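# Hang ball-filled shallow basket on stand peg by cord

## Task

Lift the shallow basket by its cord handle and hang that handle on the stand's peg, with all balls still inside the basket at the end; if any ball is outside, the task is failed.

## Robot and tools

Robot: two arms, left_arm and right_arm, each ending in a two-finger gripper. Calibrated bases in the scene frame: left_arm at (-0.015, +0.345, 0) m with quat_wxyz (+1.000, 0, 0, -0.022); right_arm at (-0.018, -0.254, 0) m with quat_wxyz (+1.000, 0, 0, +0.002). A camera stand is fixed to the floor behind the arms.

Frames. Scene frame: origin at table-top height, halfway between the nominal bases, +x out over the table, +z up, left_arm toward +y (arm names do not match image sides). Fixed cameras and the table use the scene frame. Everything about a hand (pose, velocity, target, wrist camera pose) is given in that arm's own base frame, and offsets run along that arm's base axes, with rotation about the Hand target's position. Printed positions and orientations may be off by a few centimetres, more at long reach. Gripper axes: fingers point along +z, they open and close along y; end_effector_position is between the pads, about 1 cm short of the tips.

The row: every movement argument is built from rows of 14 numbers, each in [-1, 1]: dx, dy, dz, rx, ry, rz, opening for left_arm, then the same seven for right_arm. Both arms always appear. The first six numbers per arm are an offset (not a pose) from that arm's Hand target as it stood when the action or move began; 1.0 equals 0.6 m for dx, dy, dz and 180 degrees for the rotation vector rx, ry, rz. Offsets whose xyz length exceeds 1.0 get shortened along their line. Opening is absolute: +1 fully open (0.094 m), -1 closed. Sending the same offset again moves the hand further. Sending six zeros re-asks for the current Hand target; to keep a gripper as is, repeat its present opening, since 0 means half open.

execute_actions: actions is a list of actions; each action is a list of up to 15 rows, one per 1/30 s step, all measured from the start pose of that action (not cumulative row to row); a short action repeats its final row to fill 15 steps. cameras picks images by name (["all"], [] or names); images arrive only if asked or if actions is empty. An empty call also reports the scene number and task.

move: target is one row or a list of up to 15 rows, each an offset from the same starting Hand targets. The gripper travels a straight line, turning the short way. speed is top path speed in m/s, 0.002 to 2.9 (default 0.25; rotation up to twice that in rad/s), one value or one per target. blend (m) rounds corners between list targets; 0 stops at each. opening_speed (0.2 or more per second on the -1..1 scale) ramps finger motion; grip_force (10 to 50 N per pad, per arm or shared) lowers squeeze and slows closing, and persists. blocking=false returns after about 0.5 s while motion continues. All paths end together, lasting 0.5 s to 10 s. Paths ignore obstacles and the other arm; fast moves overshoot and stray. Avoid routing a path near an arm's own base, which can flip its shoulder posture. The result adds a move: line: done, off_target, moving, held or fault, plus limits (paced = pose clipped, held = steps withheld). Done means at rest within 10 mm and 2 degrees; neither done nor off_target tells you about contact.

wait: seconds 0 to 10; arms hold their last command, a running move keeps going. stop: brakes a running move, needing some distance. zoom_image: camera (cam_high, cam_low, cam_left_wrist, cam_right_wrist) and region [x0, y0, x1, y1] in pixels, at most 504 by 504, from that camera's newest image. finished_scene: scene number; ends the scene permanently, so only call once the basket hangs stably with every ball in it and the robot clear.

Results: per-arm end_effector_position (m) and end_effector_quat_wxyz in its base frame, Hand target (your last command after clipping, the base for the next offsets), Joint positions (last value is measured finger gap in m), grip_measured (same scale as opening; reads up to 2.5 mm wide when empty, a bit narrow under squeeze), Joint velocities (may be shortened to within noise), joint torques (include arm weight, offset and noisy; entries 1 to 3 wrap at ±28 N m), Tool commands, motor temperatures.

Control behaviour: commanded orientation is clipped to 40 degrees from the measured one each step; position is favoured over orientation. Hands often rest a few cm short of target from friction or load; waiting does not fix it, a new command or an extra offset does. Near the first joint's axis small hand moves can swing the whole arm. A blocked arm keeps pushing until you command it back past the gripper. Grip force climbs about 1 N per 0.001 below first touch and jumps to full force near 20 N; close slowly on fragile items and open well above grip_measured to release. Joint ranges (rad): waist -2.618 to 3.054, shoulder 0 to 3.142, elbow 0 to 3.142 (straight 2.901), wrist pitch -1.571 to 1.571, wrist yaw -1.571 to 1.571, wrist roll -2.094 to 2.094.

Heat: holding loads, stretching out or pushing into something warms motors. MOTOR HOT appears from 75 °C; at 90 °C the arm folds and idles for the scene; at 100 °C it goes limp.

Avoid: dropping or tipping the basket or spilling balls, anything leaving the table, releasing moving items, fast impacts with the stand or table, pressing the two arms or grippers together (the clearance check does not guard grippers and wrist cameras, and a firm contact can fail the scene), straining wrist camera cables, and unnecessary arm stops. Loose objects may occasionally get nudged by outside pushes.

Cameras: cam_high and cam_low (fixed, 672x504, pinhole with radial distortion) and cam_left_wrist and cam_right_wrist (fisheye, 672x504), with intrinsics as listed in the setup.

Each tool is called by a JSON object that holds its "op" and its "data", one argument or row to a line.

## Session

{"op": "execute_actions", "data": {
  "actions": []
}}

{"op": "zoom_image", "data": {
  "camera": "cam_high",
  "region": [150, 150, 450, 375]
}}

Scene clock: 0.00 s.
left_arm: end_effector_position=(+0.4020, -0.0012, +0.1101) grip_measured=+1.000 end_effector_quat_wxyz=(+0.597, -0.044, +0.799, +0.046) | right_arm: end_effector_position=(+0.4086, +0.0015, +0.1191) grip_measured=+1.000 end_effector_quat_wxyz=(+0.615, +0.003, +0.788, +0.006)
Joint positions: left_arm=[-0.108 1.541 0.378 0.869 -0.231 -0.047 0.094] | right_arm=[-0.002 1.553 0.38 0.928 -0.007 0.012 0.094]
Joint velocities: within noise
Joint torques (N m): no reading
Motor temperatures (°C): left_arm=[24 29 31 28 26 22 24] | right_arm=[25 26 35 28 28 25 25]
Heat: left arm: 31 °C; right arm: 35 °C.
Hand target: left_arm +0.4022, -0.0010, +0.1102; +0.596, -0.044, +0.801, +0.047 | right_arm +0.4092, +0.0015, +0.1202; +0.615, +0.003, +0.788, +0.006
Tool commands: left_gripper/opening=+1.0 right_gripper/opening=+1.0

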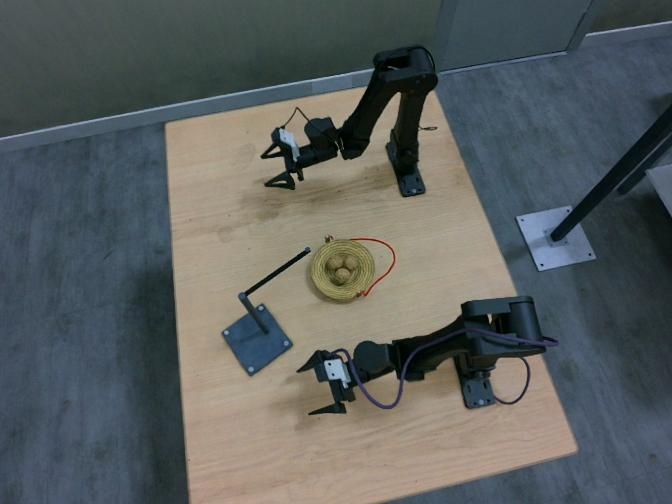

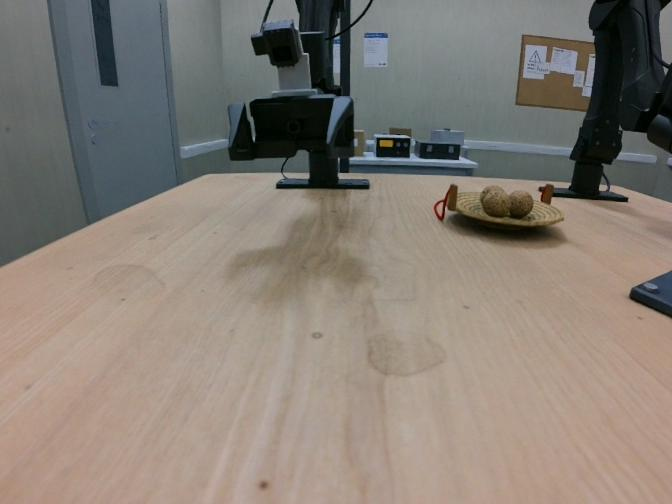

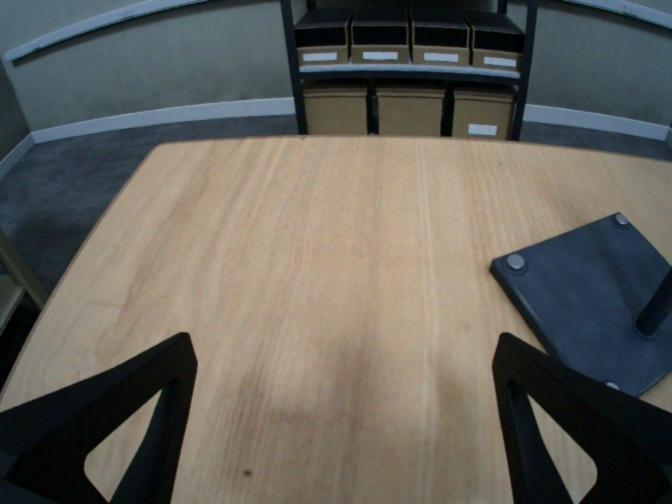

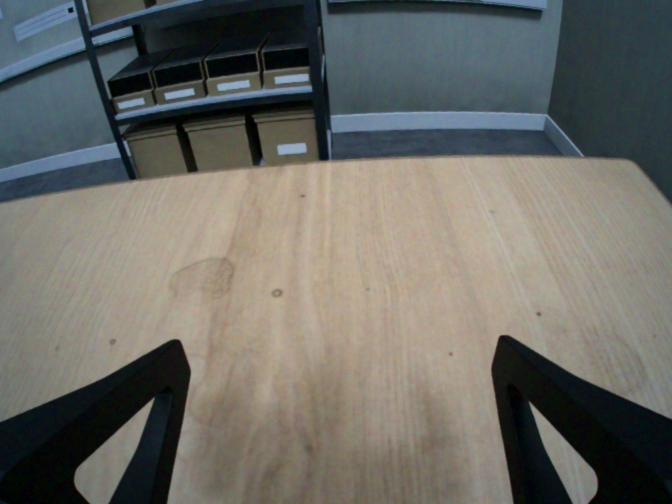

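Scaled by 1.680 from the camera's 672x504 image, which has a finer 960x720 frame.

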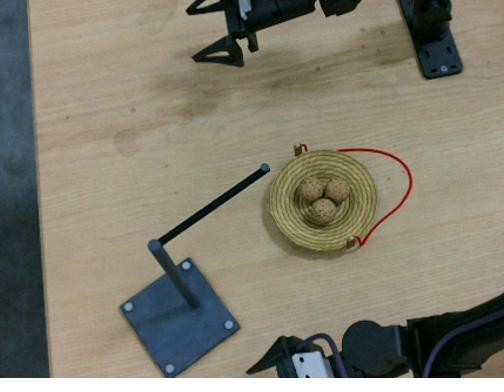

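{"op": "move", "data": {
  "target": [
    [-0.3,-0.033,0.15,0.08,0.16,-0.16,0.5,-0.1,-0.2,0.1,0,0,-0.11,1],
    [-0.453,-0.548,0.133,0.1665,0.333,-0.3413,0.5,-0.167,-0.433,0.167,0,0,-0.222,1]
  ],
  "cameras": ["all"],
  "speed": 0.3,
  "blend": [0.05,0]
}}

{"op": "zoom_image", "data": {
  "camera": "cam_low",
  "region": [400, 130, 600, 260]
}}

Scene clock: 15.53 s.
left_arm: end_effector_position=(+0.1323, -0.3272, +0.1887) grip_measured=+0.502 end_effector_quat_wxyz=(+0.082, +0.514, +0.853, -0.045) | right_arm: end_effector_position=(+0.3057, -0.2549, +0.2161) grip_measured=+1.000 end_effector_quat_wxyz=(+0.581, +0.273, +0.739, -0.205)
Joint positions: left_arm=[-1.204 1.727 1.709 -1.368 -0.03 -0.117 0.071] | right_arm=[-0.7 1.172 0.586 0.343 -0.006 0.014 0.094]
Joint torques (N m): left_arm=[-0.34 -8.21 8.73 0.43 0.07 0] | right_arm=[-0.29 -2.91 12.22 1.48 -0.1 -0.01]
Heat: left arm: 33 °C; right arm: 37 °C.
Hand target: left_arm +0.1304, -0.3299, +0.1900; +0.075, +0.516, +0.852, -0.045 | right_arm +0.3089, -0.2584, +0.2204; +0.580, +0.272, +0.740, -0.205
Off the commanded pose: left_arm 0.003 m, 1 deg | right_arm 0.006 m, 0 deg.
move: done

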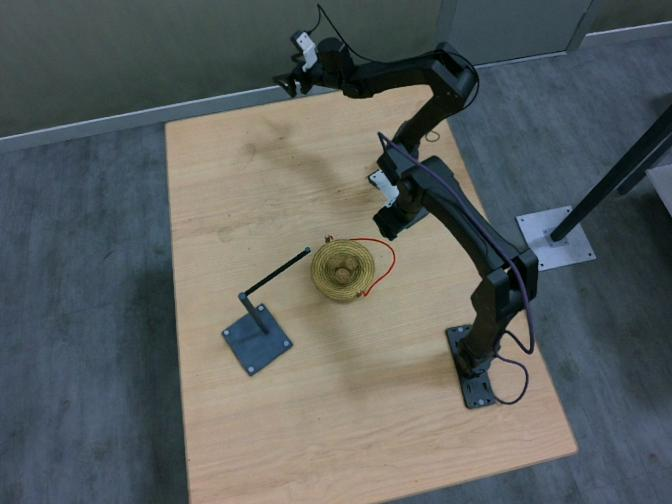

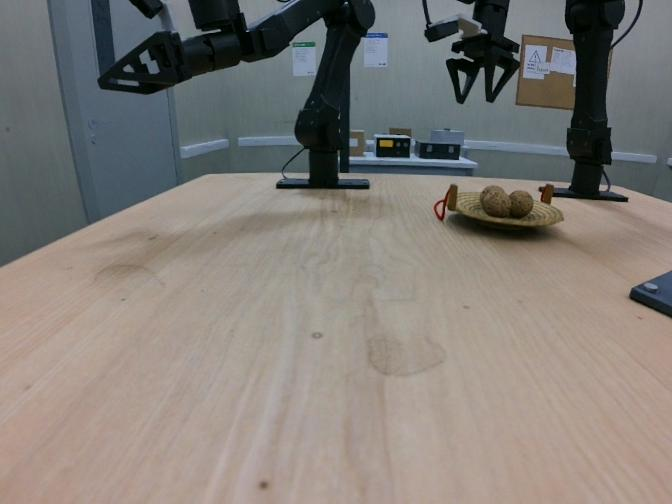

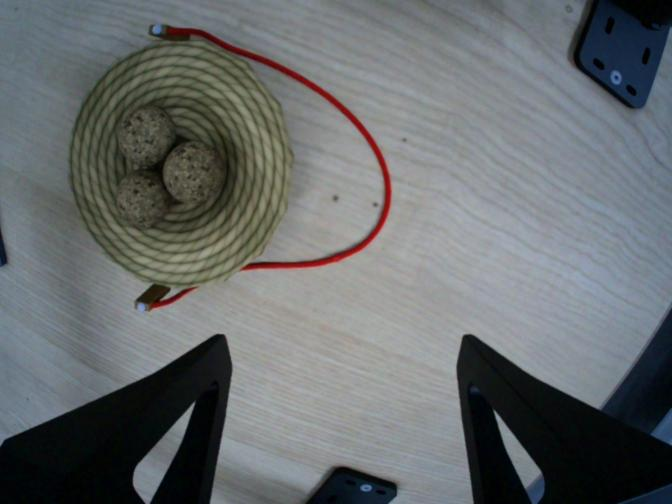

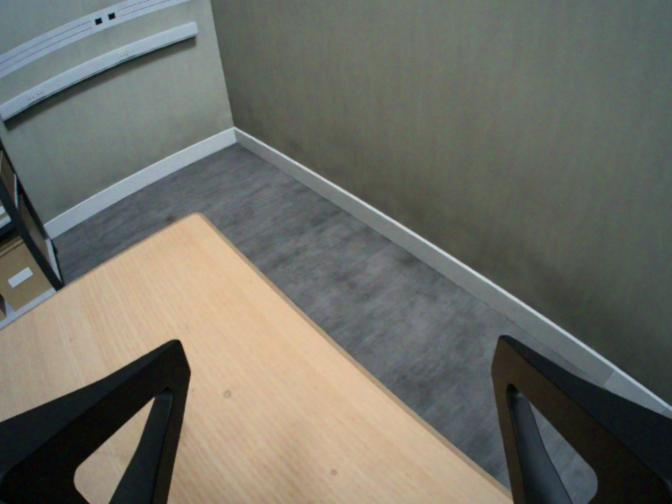

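Scaled by 2.520 from the camera's 672x504 image, which has a finer 960x720 frame.

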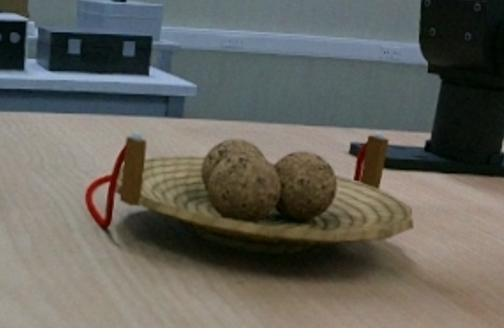

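{"op": "move", "data": {
  "target": [-0.034,-0.031,-0.235,-0.0493,-0.0257,0,-0.1,0,0,0,0,0,0,1],
  "cameras": ["cam_low","cam_left_wrist"],
  "speed": 0.2
}}

{"op": "zoom_image", "data": {
  "camera": "cam_low",
  "region": [400, 130, 560, 234]
}}

Scene clock: 31.53 s.
left_arm: end_effector_position=(+0.1103, -0.3490, +0.0463) grip_measured=-0.098 end_effector_quat_wxyz=(+0.138, +0.513, +0.843, -0.086) | right_arm: end_effector_position=(+0.3057, -0.2549, +0.2161) grip_measured=+1.000 end_effector_quat_wxyz=(+0.581, +0.273, +0.739, -0.205)
Joint positions: left_arm=[-1.297 1.7 1.067 -0.617 -0.06 -0.194 0.042] | right_arm=[-0.7 1.172 0.586 0.343 -0.006 0.014 0.094]
Joint torques (N m): left_arm=[-0.66 -11.82 5.18 1.12 -0.13 -0.09] | right_arm=[-0.28 -2.89 12.19 1.49 -0.1 -0.01]
Heat: left arm: 34 °C; right arm: 39 °C.
Hand target: left_arm +0.1100, -0.3485, +0.0491; +0.149, +0.510, +0.842, -0.090 | right_arm +0.3089, -0.2584, +0.2204; +0.580, +0.272, +0.740, -0.205
Off the commanded pose: left_arm 0.003 m, 1 deg | right_arm 0.006 m, 0 deg.
move: done
Images, in order (width x height): cam_low 672x504, cam_left_wrist 672x504.

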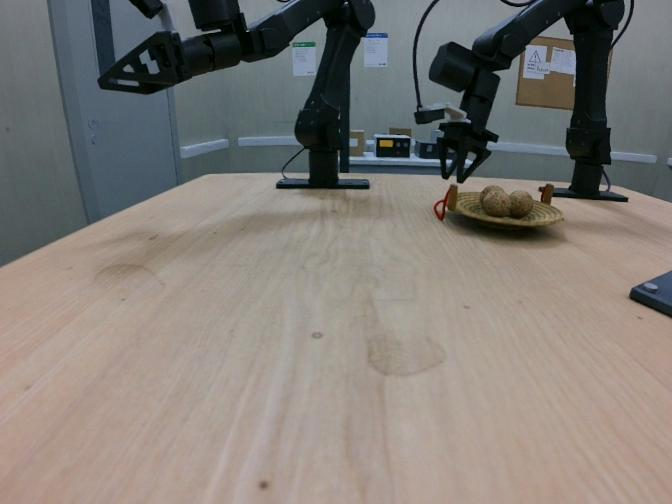

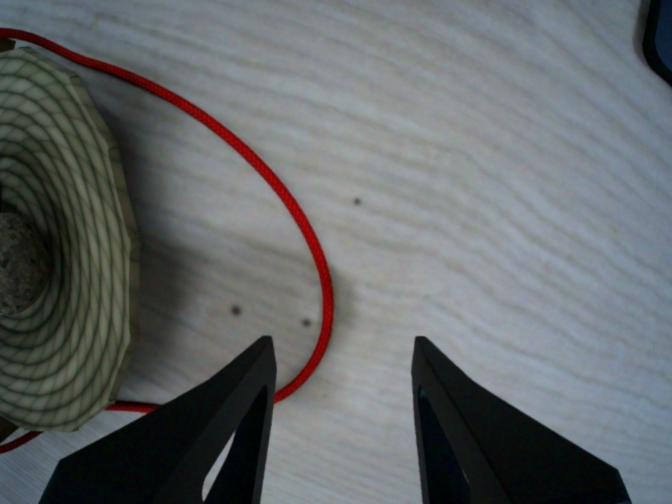

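Scaled by 3.150 from the camera's 672x504 image, which has a finer 960x720 frame.

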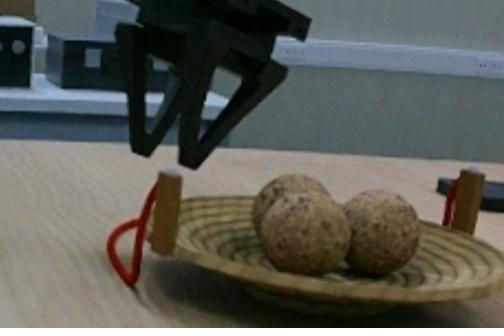

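{"op": "move", "data": {
  "target": [0.009,0.005,-0.06,0,0,0,-0.2,0,0,0,0,0,0,1],
  "cameras": ["cam_low","cam_left_wrist"],
  "speed": 0.08
}}

{"op": "zoom_image", "data": {
  "camera": "cam_low",
  "region": [400, 150, 520, 228]
}}

Scene clock: 36.03 s.
left_arm: end_effector_position=(+0.1125, -0.3496, +0.0240) grip_measured=-0.198 end_effector_quat_wxyz=(+0.153, +0.510, +0.841, -0.099) | right_arm: end_effector_position=(+0.3057, -0.2549, +0.2161) grip_measured=+1.000 end_effector_quat_wxyz=(+0.581, +0.273, +0.739, -0.205)
Joint positions: left_arm=[-1.292 1.715 0.971 -0.466 -0.06 -0.19 0.038] | right_arm=[-0.7 1.172 0.586 0.343 -0.006 0.014 0.094]
Joint torques (N m): left_arm=[0.73 -7.58 5.24 1.2 -0.08 0.08] | right_arm=[-0.29 -2.91 12.23 1.49 -0.1 0]
Heat: left arm: 33 °C; right arm: 39 °C.
Hand target: left_arm +0.1154, -0.3454, +0.0130; +0.149, +0.511, +0.842, -0.090 | right_arm +0.3089, -0.2584, +0.2204; +0.580, +0.272, +0.740, -0.205
Off the commanded pose: left_arm 0.012 m, 1 deg | right_arm 0.006 m, 0 deg.
move: off_target (left_arm)
Images, in order (width x height): cam_low 672x504, cam_left_wrist 672x504.

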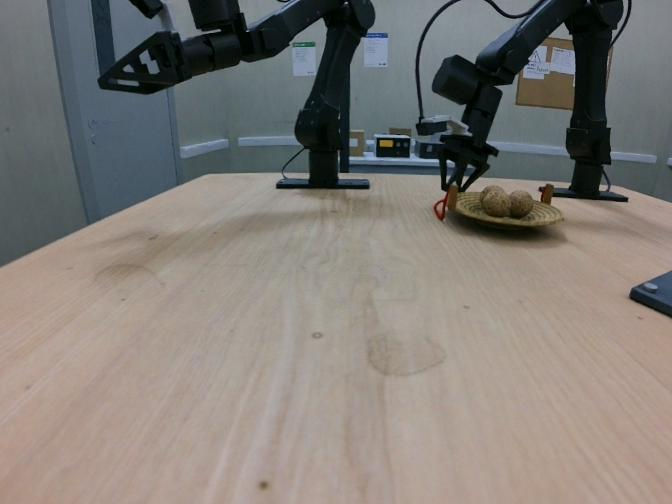

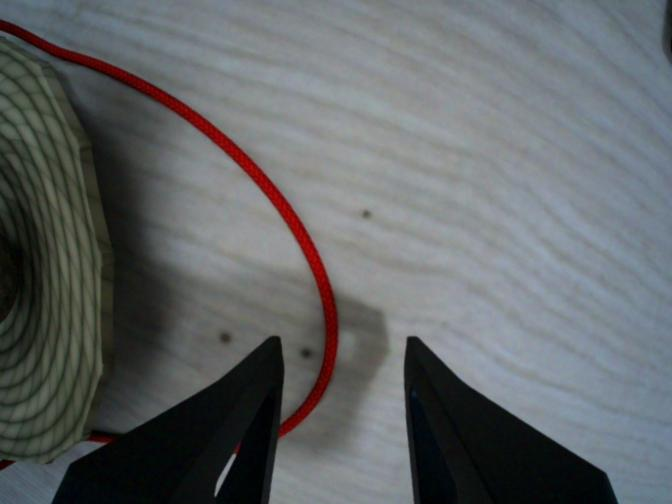

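Scaled by 4.200 from the camera's 672x504 image, which has a finer 960x720 frame.

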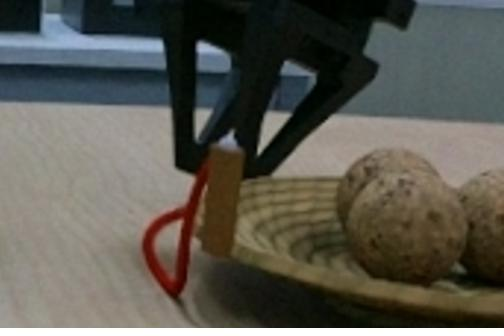

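{"op": "move", "data": {
  "target": [0.003,0.002,-0.025,0,0,0,-0.2,0,0,0,0,0,0,1],
  "cameras": ["cam_left_wrist"],
  "speed": 0.05
}}

Scene clock: 38.90 s.
left_arm: end_effector_position=(+0.1157, -0.3522, +0.0133) grip_measured=-0.198 end_effector_quat_wxyz=(+0.158, +0.509, +0.840, -0.103) | right_arm: end_effector_position=(+0.3057, -0.2549, +0.2161) grip_measured=+1.000 end_effector_quat_wxyz=(+0.581, +0.273, +0.739, -0.205)
Joint positions: left_arm=[-1.285 1.74 0.946 -0.401 -0.06 -0.184 0.038] | right_arm=[-0.7 1.172 0.586 0.343 -0.006 0.014 0.094]
Joint torques (N m): left_arm=[0.77 -7.28 4.57 1.2 -0.06 0.09] | right_arm=[-0.29 -2.92 12.21 1.49 -0.1 -0.01]
Heat: left arm: 33 °C; right arm: 39 °C.
Hand target: left_arm +0.1172, -0.3442, -0.0020; +0.149, +0.511, +0.842, -0.090 | right_arm +0.3089, -0.2584, +0.2204; +0.580, +0.272, +0.740, -0.205
Off the commanded pose: left_arm 0.017 m, 2 deg | right_arm 0.006 m, 0 deg.
move: off_target (left_arm)
Images, in order (width x height): cam_left_wrist 672x504.

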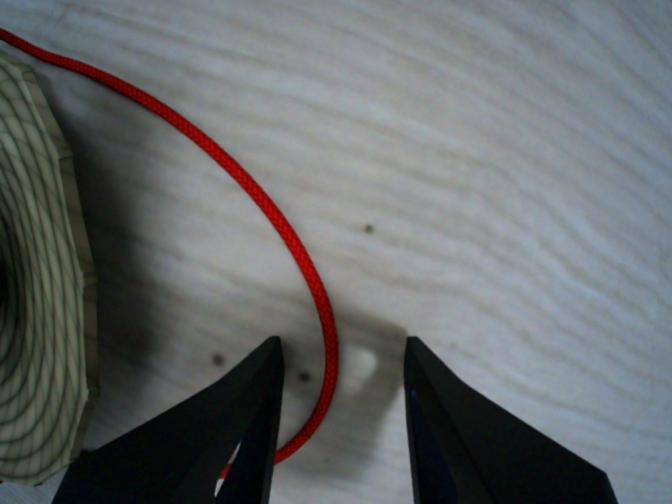

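{"op": "move", "data": {
  "target": [0.0,0.0,-0.012,0,0,0,-1,0,0,0,0,0,0,1],
  "cameras": ["cam_left_wrist"],
  "speed": 0.05,
  "opening_speed": 0.6
}}

{"op": "zoom_image", "data": {
  "camera": "cam_left_wrist",
  "region": [240, 260, 440, 410]
}}

Scene clock: 42.40 s.
left_arm: end_effector_position=(+0.1182, -0.3584, +0.0132) grip_measured=-0.955 end_effector_quat_wxyz=(+0.171, +0.507, +0.837, -0.114) | right_arm: end_effector_position=(+0.3057, -0.2549, +0.2161) grip_measured=+1.000 end_effector_quat_wxyz=(+0.581, +0.273, +0.739, -0.205)
Joint positions: left_arm=[-1.284 1.743 0.934 -0.353 -0.061 -0.183 0.002] | right_arm=[-0.7 1.172 0.586 0.343 -0.006 0.014 0.094]
Joint torques (N m): left_arm=[0.62 -6.27 4.46 1.06 -0.06 0.07] | right_arm=[-0.29 -2.91 12.19 1.49 -0.09 -0.01]
Heat: left arm: 33 °C; right arm: 39 °C.
Hand target: left_arm +0.1172, -0.3442, -0.0092; +0.149, +0.511, +0.842, -0.090 | right_arm +0.3089, -0.2584, +0.2204; +0.580, +0.272, +0.740, -0.205
Off the commanded pose: left_arm 0.027 m, 4 deg | right_arm 0.006 m, 0 deg.
move: off_target (left_arm)
Images, in order (width x height): cam_left_wrist 672x504.

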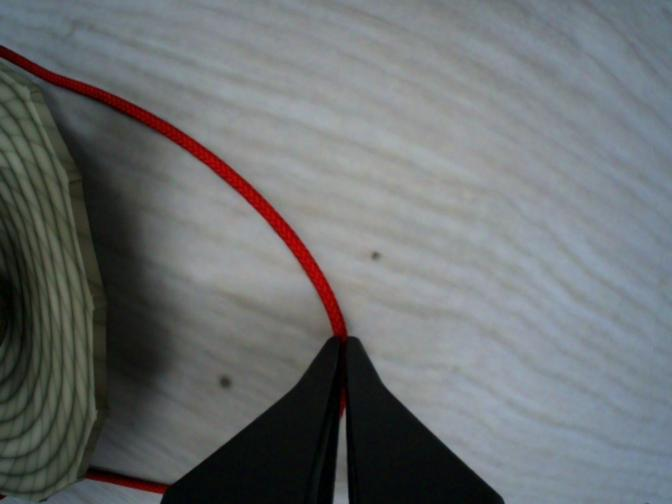

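Scaled by 2.520 from the camera's 672x504 image, which has a finer 960x720 frame.

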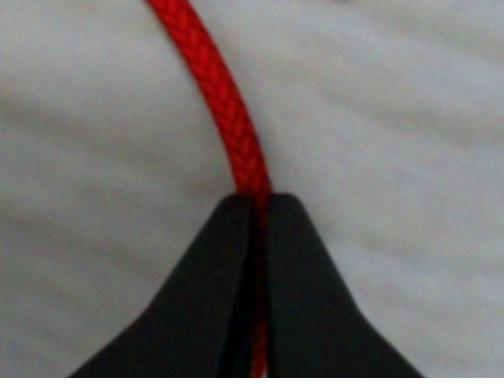

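{"op": "move", "data": {
  "target": [
    [0.0,0.0,0,0,0,0,-0.3,0,0,0,0,0,0,1],
    [0.0,-0.01,0.03,0.0887,0.0462,0,-0.3,0,0,0,0,0,0,1],
    [0.0,-0.01,-0.002,0.0887,0.0462,0,-0.3,0,0,0,0,0,0,1]
  ],
  "cameras": ["cam_left_wrist"],
  "speed": 0.06,
  "opening_speed": 1
}}

Scene clock: 52.53 s.
left_arm: end_effector_position=(+0.1145, -0.3494, +0.0111) grip_measured=-0.302 end_effector_quat_wxyz=(+0.023, +0.519, +0.854, -0.014) | right_arm: end_effector_position=(+0.3057, -0.2549, +0.2161) grip_measured=+1.000 end_effector_quat_wxyz=(+0.581, +0.273, +0.739, -0.205)
Joint positions: left_arm=[-1.261 1.971 1.321 -0.867 -0.009 -0.17 0.033] | right_arm=[-0.7 1.172 0.586 0.343 -0.006 0.014 0.094]
Joint torques (N m): left_arm=[0.7 -7.5 5.18 0.86 0.03 0.07] | right_arm=[-0.32 -2.93 12.21 1.49 -0.09 -0.01]
Motor temperatures (°C): left_arm=[24 31 33 29 26 22 24] | right_arm=[25 26 40 32 28 25 25]
Heat: left arm: 33 °C; right arm: 40 °C.
Hand target: left_arm +0.1172, -0.3501, -0.0105; +0.015, +0.518, +0.855, -0.009 | right_arm +0.3089, -0.2584, +0.2205; +0.580, +0.272, +0.740, -0.205
Off the commanded pose: left_arm 0.022 m, 1 deg | right_arm 0.006 m, 0 deg.
move: off_target (left_arm)
Images, in order (width x height): cam_left_wrist 672x504.

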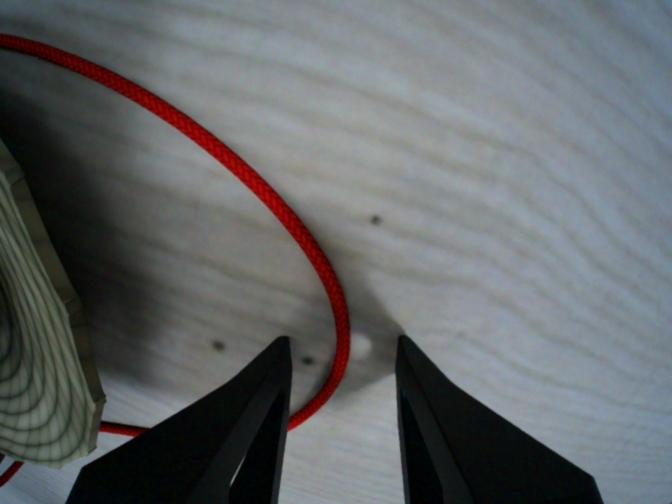

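{"op": "move", "data": {
  "target": [
    [-0.006,0.012,0.0,0,0,0,-0.3,0,0,0,0,0,0,1],
    [-0.006,0.012,-0.005,0,0,0,-1,0,0,0,0,0,0,1]
  ],
  "cameras": ["cam_left_wrist"],
  "speed": 0.05,
  "opening_speed": 0.6
}}

{"op": "zoom_image", "data": {
  "camera": "cam_left_wrist",
  "region": [240, 260, 440, 410]
}}

Scene clock: 58.70 s.
left_arm: end_effector_position=(+0.1139, -0.3540, +0.0107) grip_measured=-0.938 end_effector_quat_wxyz=(+0.029, +0.519, +0.854, -0.026) | right_arm: end_effector_position=(+0.3057, -0.2549, +0.2161) grip_measured=+1.000 end_effector_quat_wxyz=(+0.581, +0.273, +0.739, -0.205)
Joint positions: left_arm=[-1.261 1.966 1.311 -0.837 0.002 -0.17 0.003] | right_arm=[-0.7 1.172 0.586 0.343 -0.006 0.014 0.094]
Joint torques (N m): left_arm=[0.38 -8.95 2.95 0.83 -0.07 0.03] | right_arm=[-0.32 -2.92 12.22 1.49 -0.1 -0.01]
Heat: left arm: 33 °C; right arm: 40 °C.
Hand target: left_arm +0.1137, -0.3430, -0.0134; +0.015, +0.518, +0.855, -0.009 | right_arm +0.3089, -0.2584, +0.2205; +0.580, +0.272, +0.740, -0.205
Off the commanded pose: left_arm 0.027 m, 3 deg | right_arm 0.006 m, 0 deg.
move: off_target (left_arm); target 2's new opening was sent with left_arm's hand 0.025 m and 2 deg from that target
Images, in order (width x height): cam_left_wrist 672x504.

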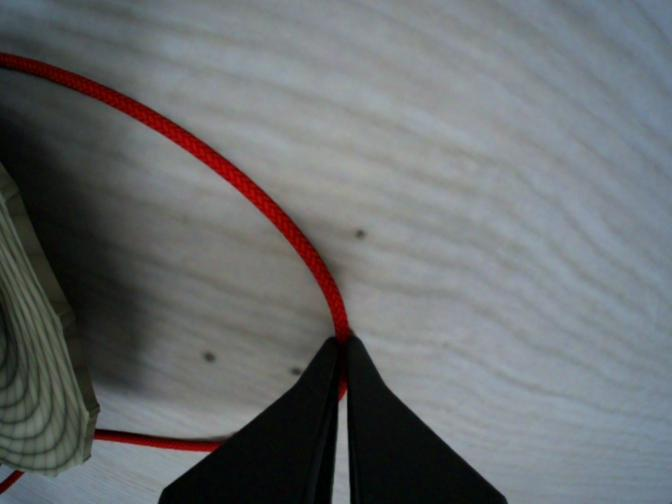

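Scaled by 2.520 from the camera's 672x504 image, which has a finer 960x720 frame.

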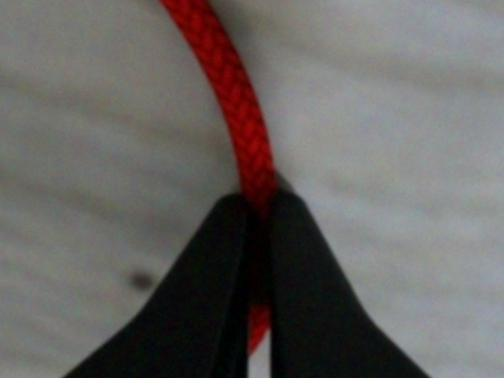

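{"op": "move", "data": {
  "target": [
    [0.02,-0.012,0.155,0,0,0,-1,0,0,0,0,0,0,1],
    [0.11,0.022,0.255,-0.1,-0.05,0,-1,0,0,0,0,0,0,1],
    [0.235,0.058,0.322,-0.212,-0.11,0,-1,0,0,0,0,0,0,1]
  ],
  "cameras": ["all"],
  "speed": 0.1,
  "blend": [0.02,0.02,0]
}}

{"op": "zoom_image", "data": {
  "camera": "cam_low",
  "region": [380, 30, 600, 250]
}}

{"op": "zoom_image", "data": {
  "camera": "cam_high",
  "region": [200, 190, 420, 350]
}}

Scene clock: 67.83 s.
left_arm: end_effector_position=(+0.2569, -0.3106, +0.1743) grip_measured=-0.942 end_effector_quat_wxyz=(+0.317, +0.477, +0.797, -0.192) | right_arm: end_effector_position=(+0.3057, -0.2549, +0.2161) grip_measured=+1.000 end_effector_quat_wxyz=(+0.581, +0.273, +0.739, -0.205)
Joint positions: left_arm=[-0.794 1.436 1.104 -0.503 0.199 0.209 0.003] | right_arm=[-0.7 1.172 0.586 0.343 -0.006 0.014 0.094]
Joint torques (N m): left_arm=[0.58 -10.48 6.04 1.79 0.16 0.08] | right_arm=[-0.28 -2.91 12.22 1.49 -0.1 0]
Heat: left arm: 32 °C; right arm: 40 °C.
Hand target: left_arm +0.2546, -0.3082, +0.1798; +0.327, +0.479, +0.790, -0.199 | right_arm +0.3089, -0.2584, +0.2205; +0.580, +0.272, +0.740, -0.205
Off the commanded pose: left_arm 0.006 m, 2 deg | right_arm 0.006 m, 0 deg.
move: done

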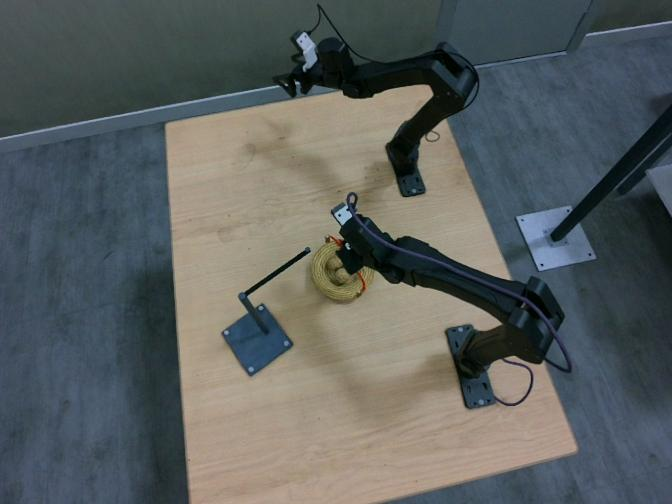

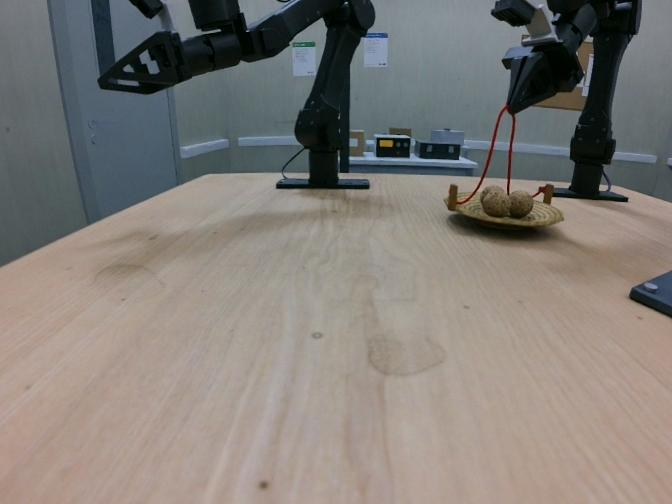

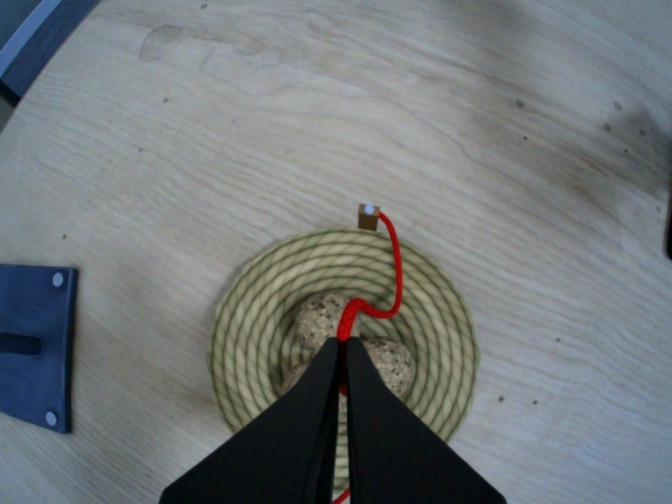

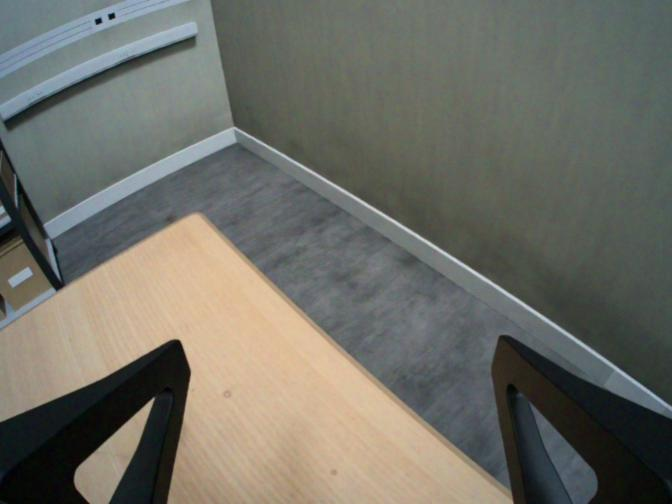

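Scaled by 2.291 from the camera's 672x504 image, which has a finer 960x720 frame.

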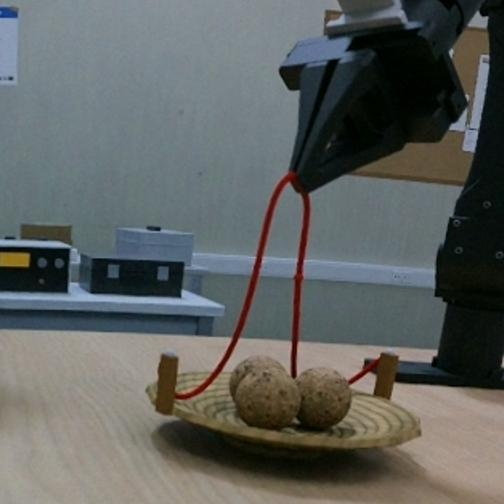

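Scaled by 2.291 from the camera's 672x504 image, which has a finer 960x720 frame.

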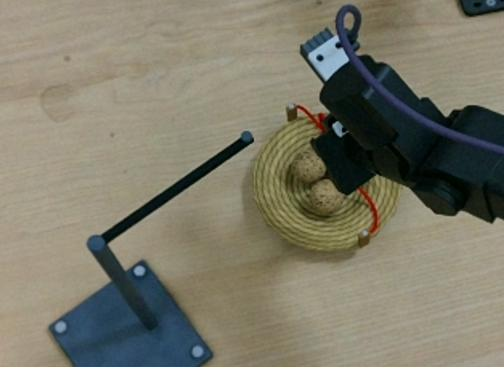

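{"op": "move", "data": {
  "target": [0,-0.003,0.08,0,0,0,-1,0,0,0,0,0,0,1],
  "cameras": ["cam_low","cam_left_wrist"],
  "speed": 0.05
}}

{"op": "zoom_image", "data": {
  "camera": "cam_low",
  "region": [400, 10, 620, 250]
}}

Scene clock: 73.50 s.
left_arm: end_effector_position=(+0.2570, -0.3109, +0.2101) grip_measured=-0.942 end_effector_quat_wxyz=(+0.315, +0.478, +0.797, -0.192) | right_arm: end_effector_position=(+0.3057, -0.2549, +0.2161) grip_measured=+1.000 end_effector_quat_wxyz=(+0.581, +0.273, +0.739, -0.205)
Joint positions: left_arm=[-0.794 1.436 1.248 -0.648 0.2 0.209 0.003] | right_arm=[-0.7 1.172 0.586 0.343 -0.006 0.014 0.094]
Joint torques (N m): left_arm=[0.13 -9.91 9.69 1.32 0.18 0.05] | right_arm=[-0.31 -2.92 12.21 1.49 -0.1 0]
Heat: left arm: 33 °C; right arm: 40 °C.
Hand target: left_arm +0.2546, -0.3101, +0.2278; +0.327, +0.479, +0.790, -0.199 | right_arm +0.3089, -0.2584, +0.2205; +0.580, +0.272, +0.740, -0.205
Off the commanded pose: left_arm 0.018 m, 2 deg | right_arm 0.006 m, 0 deg.
move: off_target (left_arm)
Images, in order (width x height): cam_low 672x504, cam_left_wrist 672x504.

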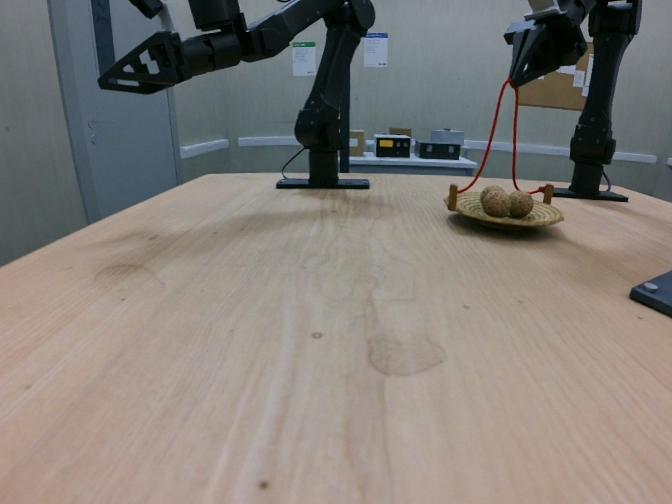

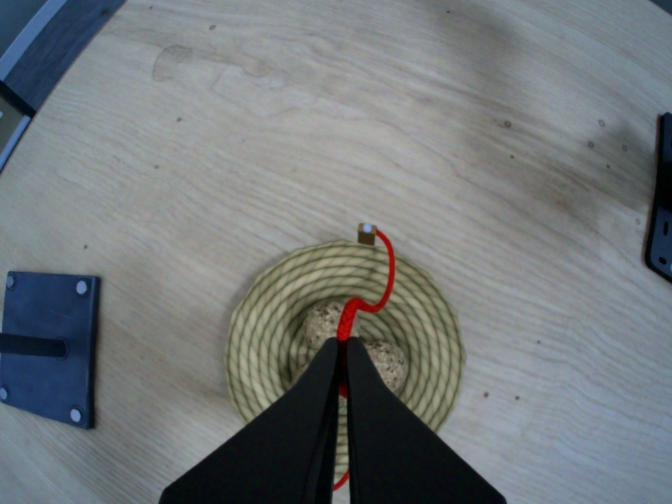

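Scaled by 2.100 from the camera's 672x504 image, which has a finer 960x720 frame.

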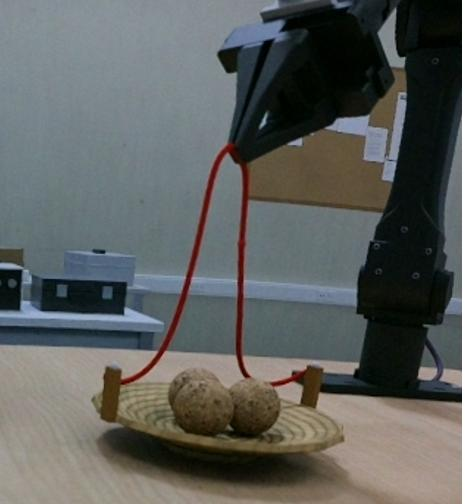

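{"op": "move", "data": {
  "target": [0,-0.003,0.05,0,0,0,-1,0,0,0,0,0,0,1],
  "cameras": ["cam_low"],
  "speed": 0.04
}}

{"op": "zoom_image", "data": {
  "camera": "cam_low",
  "region": [400, 0, 620, 250]
}}

Scene clock: 76.47 s.
left_arm: end_effector_position=(+0.2571, -0.3110, +0.2494) grip_measured=-0.942 end_effector_quat_wxyz=(+0.327, +0.477, +0.793, -0.195) | right_arm: end_effector_position=(+0.3057, -0.2549, +0.2161) grip_measured=+1.000 end_effector_quat_wxyz=(+0.581, +0.273, +0.739, -0.205)
Joint positions: left_arm=[-0.794 1.436 1.388 -0.764 0.2 0.209 0.003] | right_arm=[-0.7 1.172 0.586 0.343 -0.006 0.014 0.094]
Joint torques (N m): left_arm=[-0.31 -7.47 9.59 1.4 0.14 0.01] | right_arm=[-0.31 -2.91 12.21 1.49 -0.09 0]
Heat: left arm: 34 °C; right arm: 40 °C.
Hand target: left_arm +0.2546, -0.3119, +0.2579; +0.327, +0.479, +0.790, -0.199 | right_arm +0.3089, -0.2584, +0.2205; +0.580, +0.272, +0.740, -0.205
Off the commanded pose: left_arm 0.009 m, 1 deg | right_arm 0.006 m, 0 deg.
move: done
Images, in order (width x height): cam_low 672x504.

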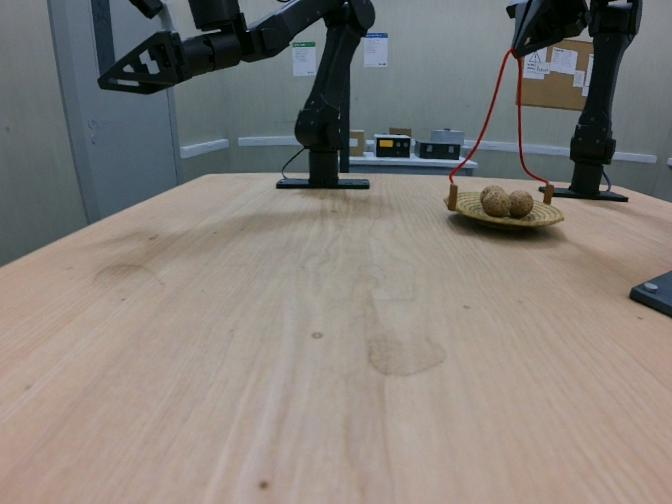

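Scaled by 2.016 from the camera's 672x504 image, which has a finer 960x720 frame.

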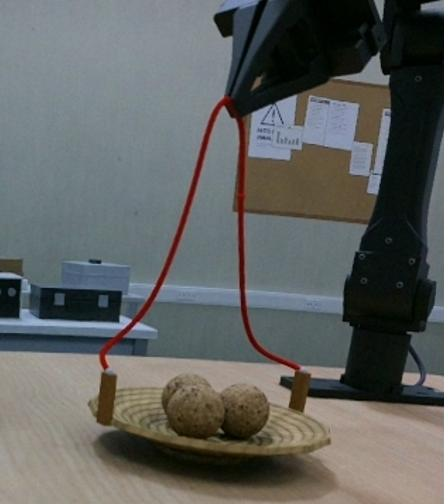

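{"op": "move", "data": {
  "target": [0,-0.003,0.04,0,0,0,-1,0,0,0,0,0,0,1],
  "cameras": ["cam_low","cam_left_wrist"],
  "speed": 0.03
}}

{"op": "zoom_image", "data": {
  "camera": "cam_low",
  "region": [400, 0, 620, 250]
}}

Scene clock: 80.63 s.
left_arm: end_effector_position=(+0.2557, -0.3095, +0.2768) grip_measured=-0.942 end_effector_quat_wxyz=(+0.329, +0.476, +0.792, -0.196) | right_arm: end_effector_position=(+0.3057, -0.2549, +0.2161) grip_measured=+1.000 end_effector_quat_wxyz=(+0.581, +0.273, +0.739, -0.205)
Joint positions: left_arm=[-0.794 1.448 1.507 -0.864 0.2 0.209 0.003] | right_arm=[-0.7 1.172 0.586 0.343 -0.006 0.014 0.094]
Joint torques (N m): left_arm=[-0.76 -5.93 9.84 1.43 0.11 -0.04] | right_arm=[-0.29 -2.91 12.21 1.49 -0.1 0]
Heat: left arm: 35 °C; right arm: 40 °C.
Hand target: left_arm +0.2546, -0.3138, +0.2819; +0.327, +0.479, +0.790, -0.199 | right_arm +0.3089, -0.2584, +0.2205; +0.580, +0.272, +0.740, -0.205
Off the commanded pose: left_arm 0.007 m, 1 deg | right_arm 0.006 m, 0 deg.
move: done
Images, in order (width x height): cam_low 672x504, cam_left_wrist 672x504.

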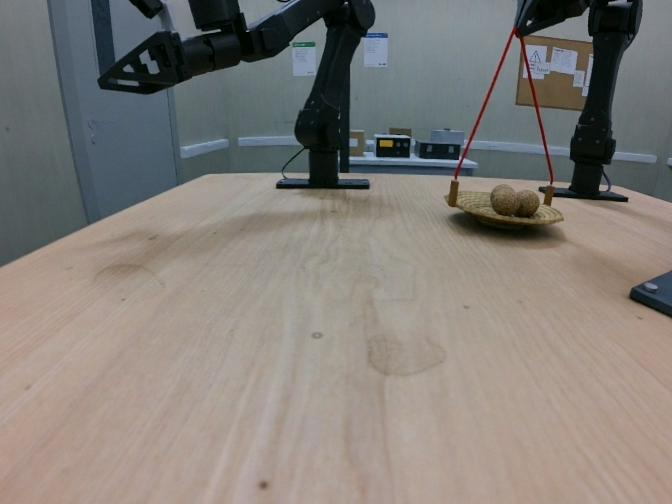

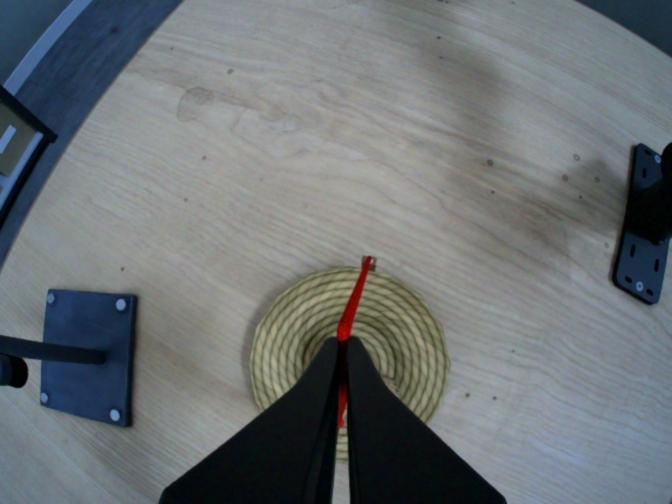

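Scaled by 2.016 from the camera's 672x504 image, which has a finer 960x720 frame.

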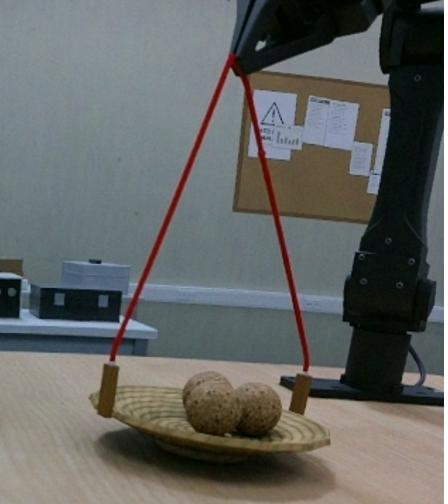

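{"op": "move", "data": {
  "target": [
    [0,-0.003,0.14,0,0,0,-1,0,0,0,0,0,0,1],
    [0.03,0.015,0.165,0,0,0,-1,0,0,0,0,0,0,1]
  ],
  "cameras": ["all"],
  "speed": 0.07,
  "blend": [0.02,0]
}}

{"op": "zoom_image", "data": {
  "camera": "cam_low",
  "region": [400, 0, 672, 250]
}}

{"op": "zoom_image", "data": {
  "camera": "cam_high",
  "region": [200, 190, 420, 350]
}}

Scene clock: 89.97 s.
left_arm: end_effector_position=(+0.2704, -0.3016, +0.3751) grip_measured=-0.942 end_effector_quat_wxyz=(+0.321, +0.476, +0.796, -0.193) | right_arm: end_effector_position=(+0.3057, -0.2549, +0.2160) grip_measured=+1.000 end_effector_quat_wxyz=(+0.581, +0.273, +0.739, -0.205)
Joint positions: left_arm=[-0.739 1.715 2.252 -1.37 0.234 0.248 0.003] | right_arm=[-0.7 1.172 0.586 0.343 -0.006 0.014 0.094]
Joint torques (N m): left_arm=[0.49 -7.17 8.31 1.58 0.22 0.08] | right_arm=[-0.31 -2.93 12.21 1.49 -0.1 0]
Heat: left arm: 35 °C; right arm: 41 °C.
Hand target: left_arm +0.2726, -0.3047, +0.3808; +0.327, +0.479, +0.790, -0.199 | right_arm +0.3089, -0.2584, +0.2204; +0.580, +0.272, +0.740, -0.205
Off the commanded pose: left_arm 0.007 m, 1 deg | right_arm 0.007 m, 0 deg.
move: done; blend cut to 0.0129 m at target 1

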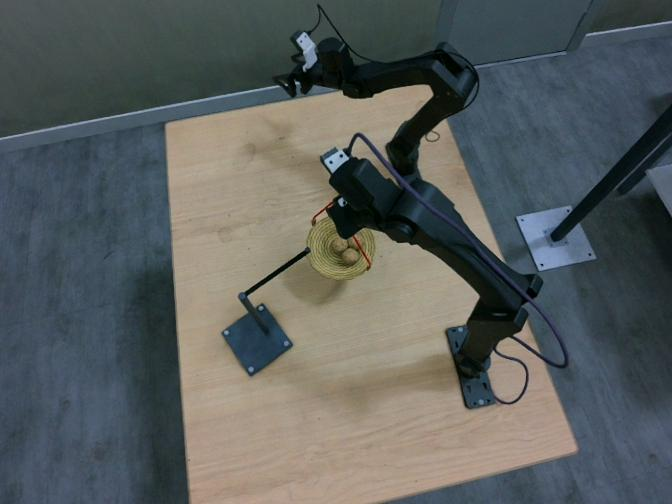

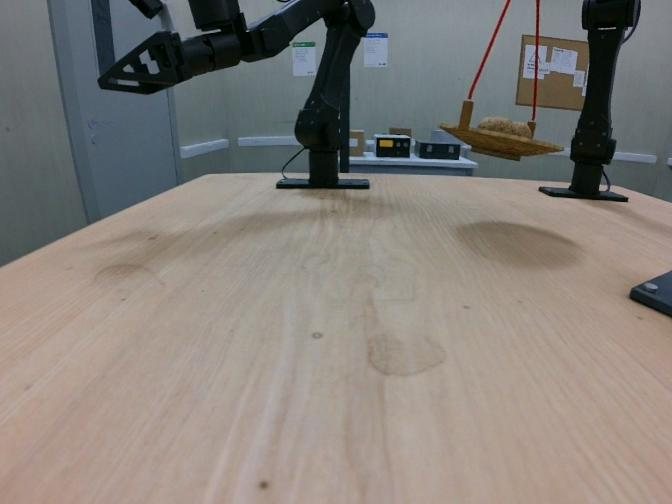

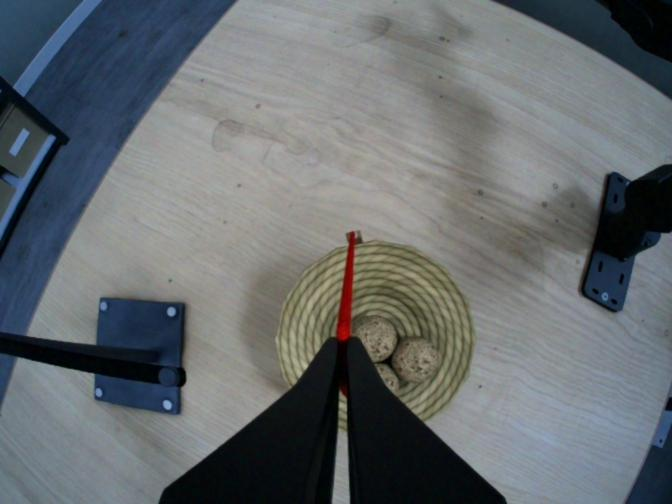

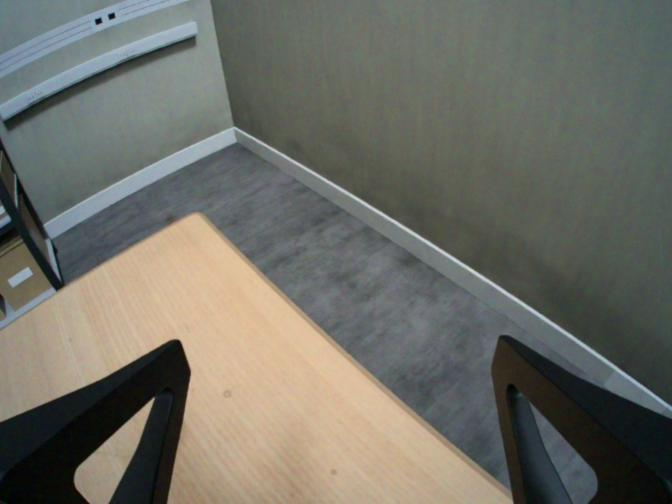

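Scaled by 1.853 from the camera's 672x504 image, which has a finer 960x720 frame.

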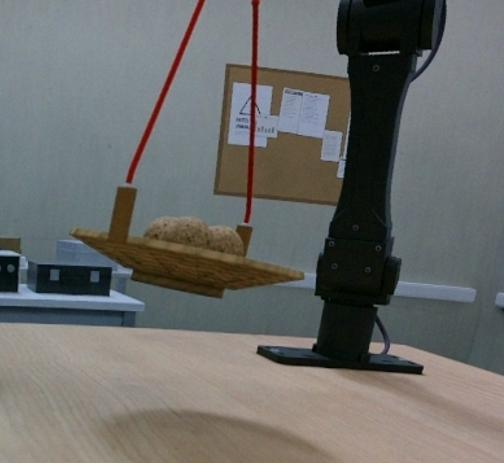

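Scaled by 2.291 from the camera's 672x504 image, which has a finer 960x720 frame.

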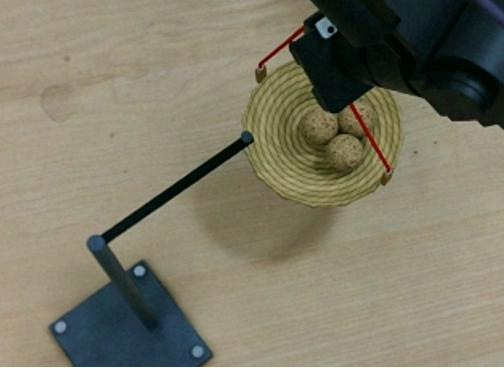

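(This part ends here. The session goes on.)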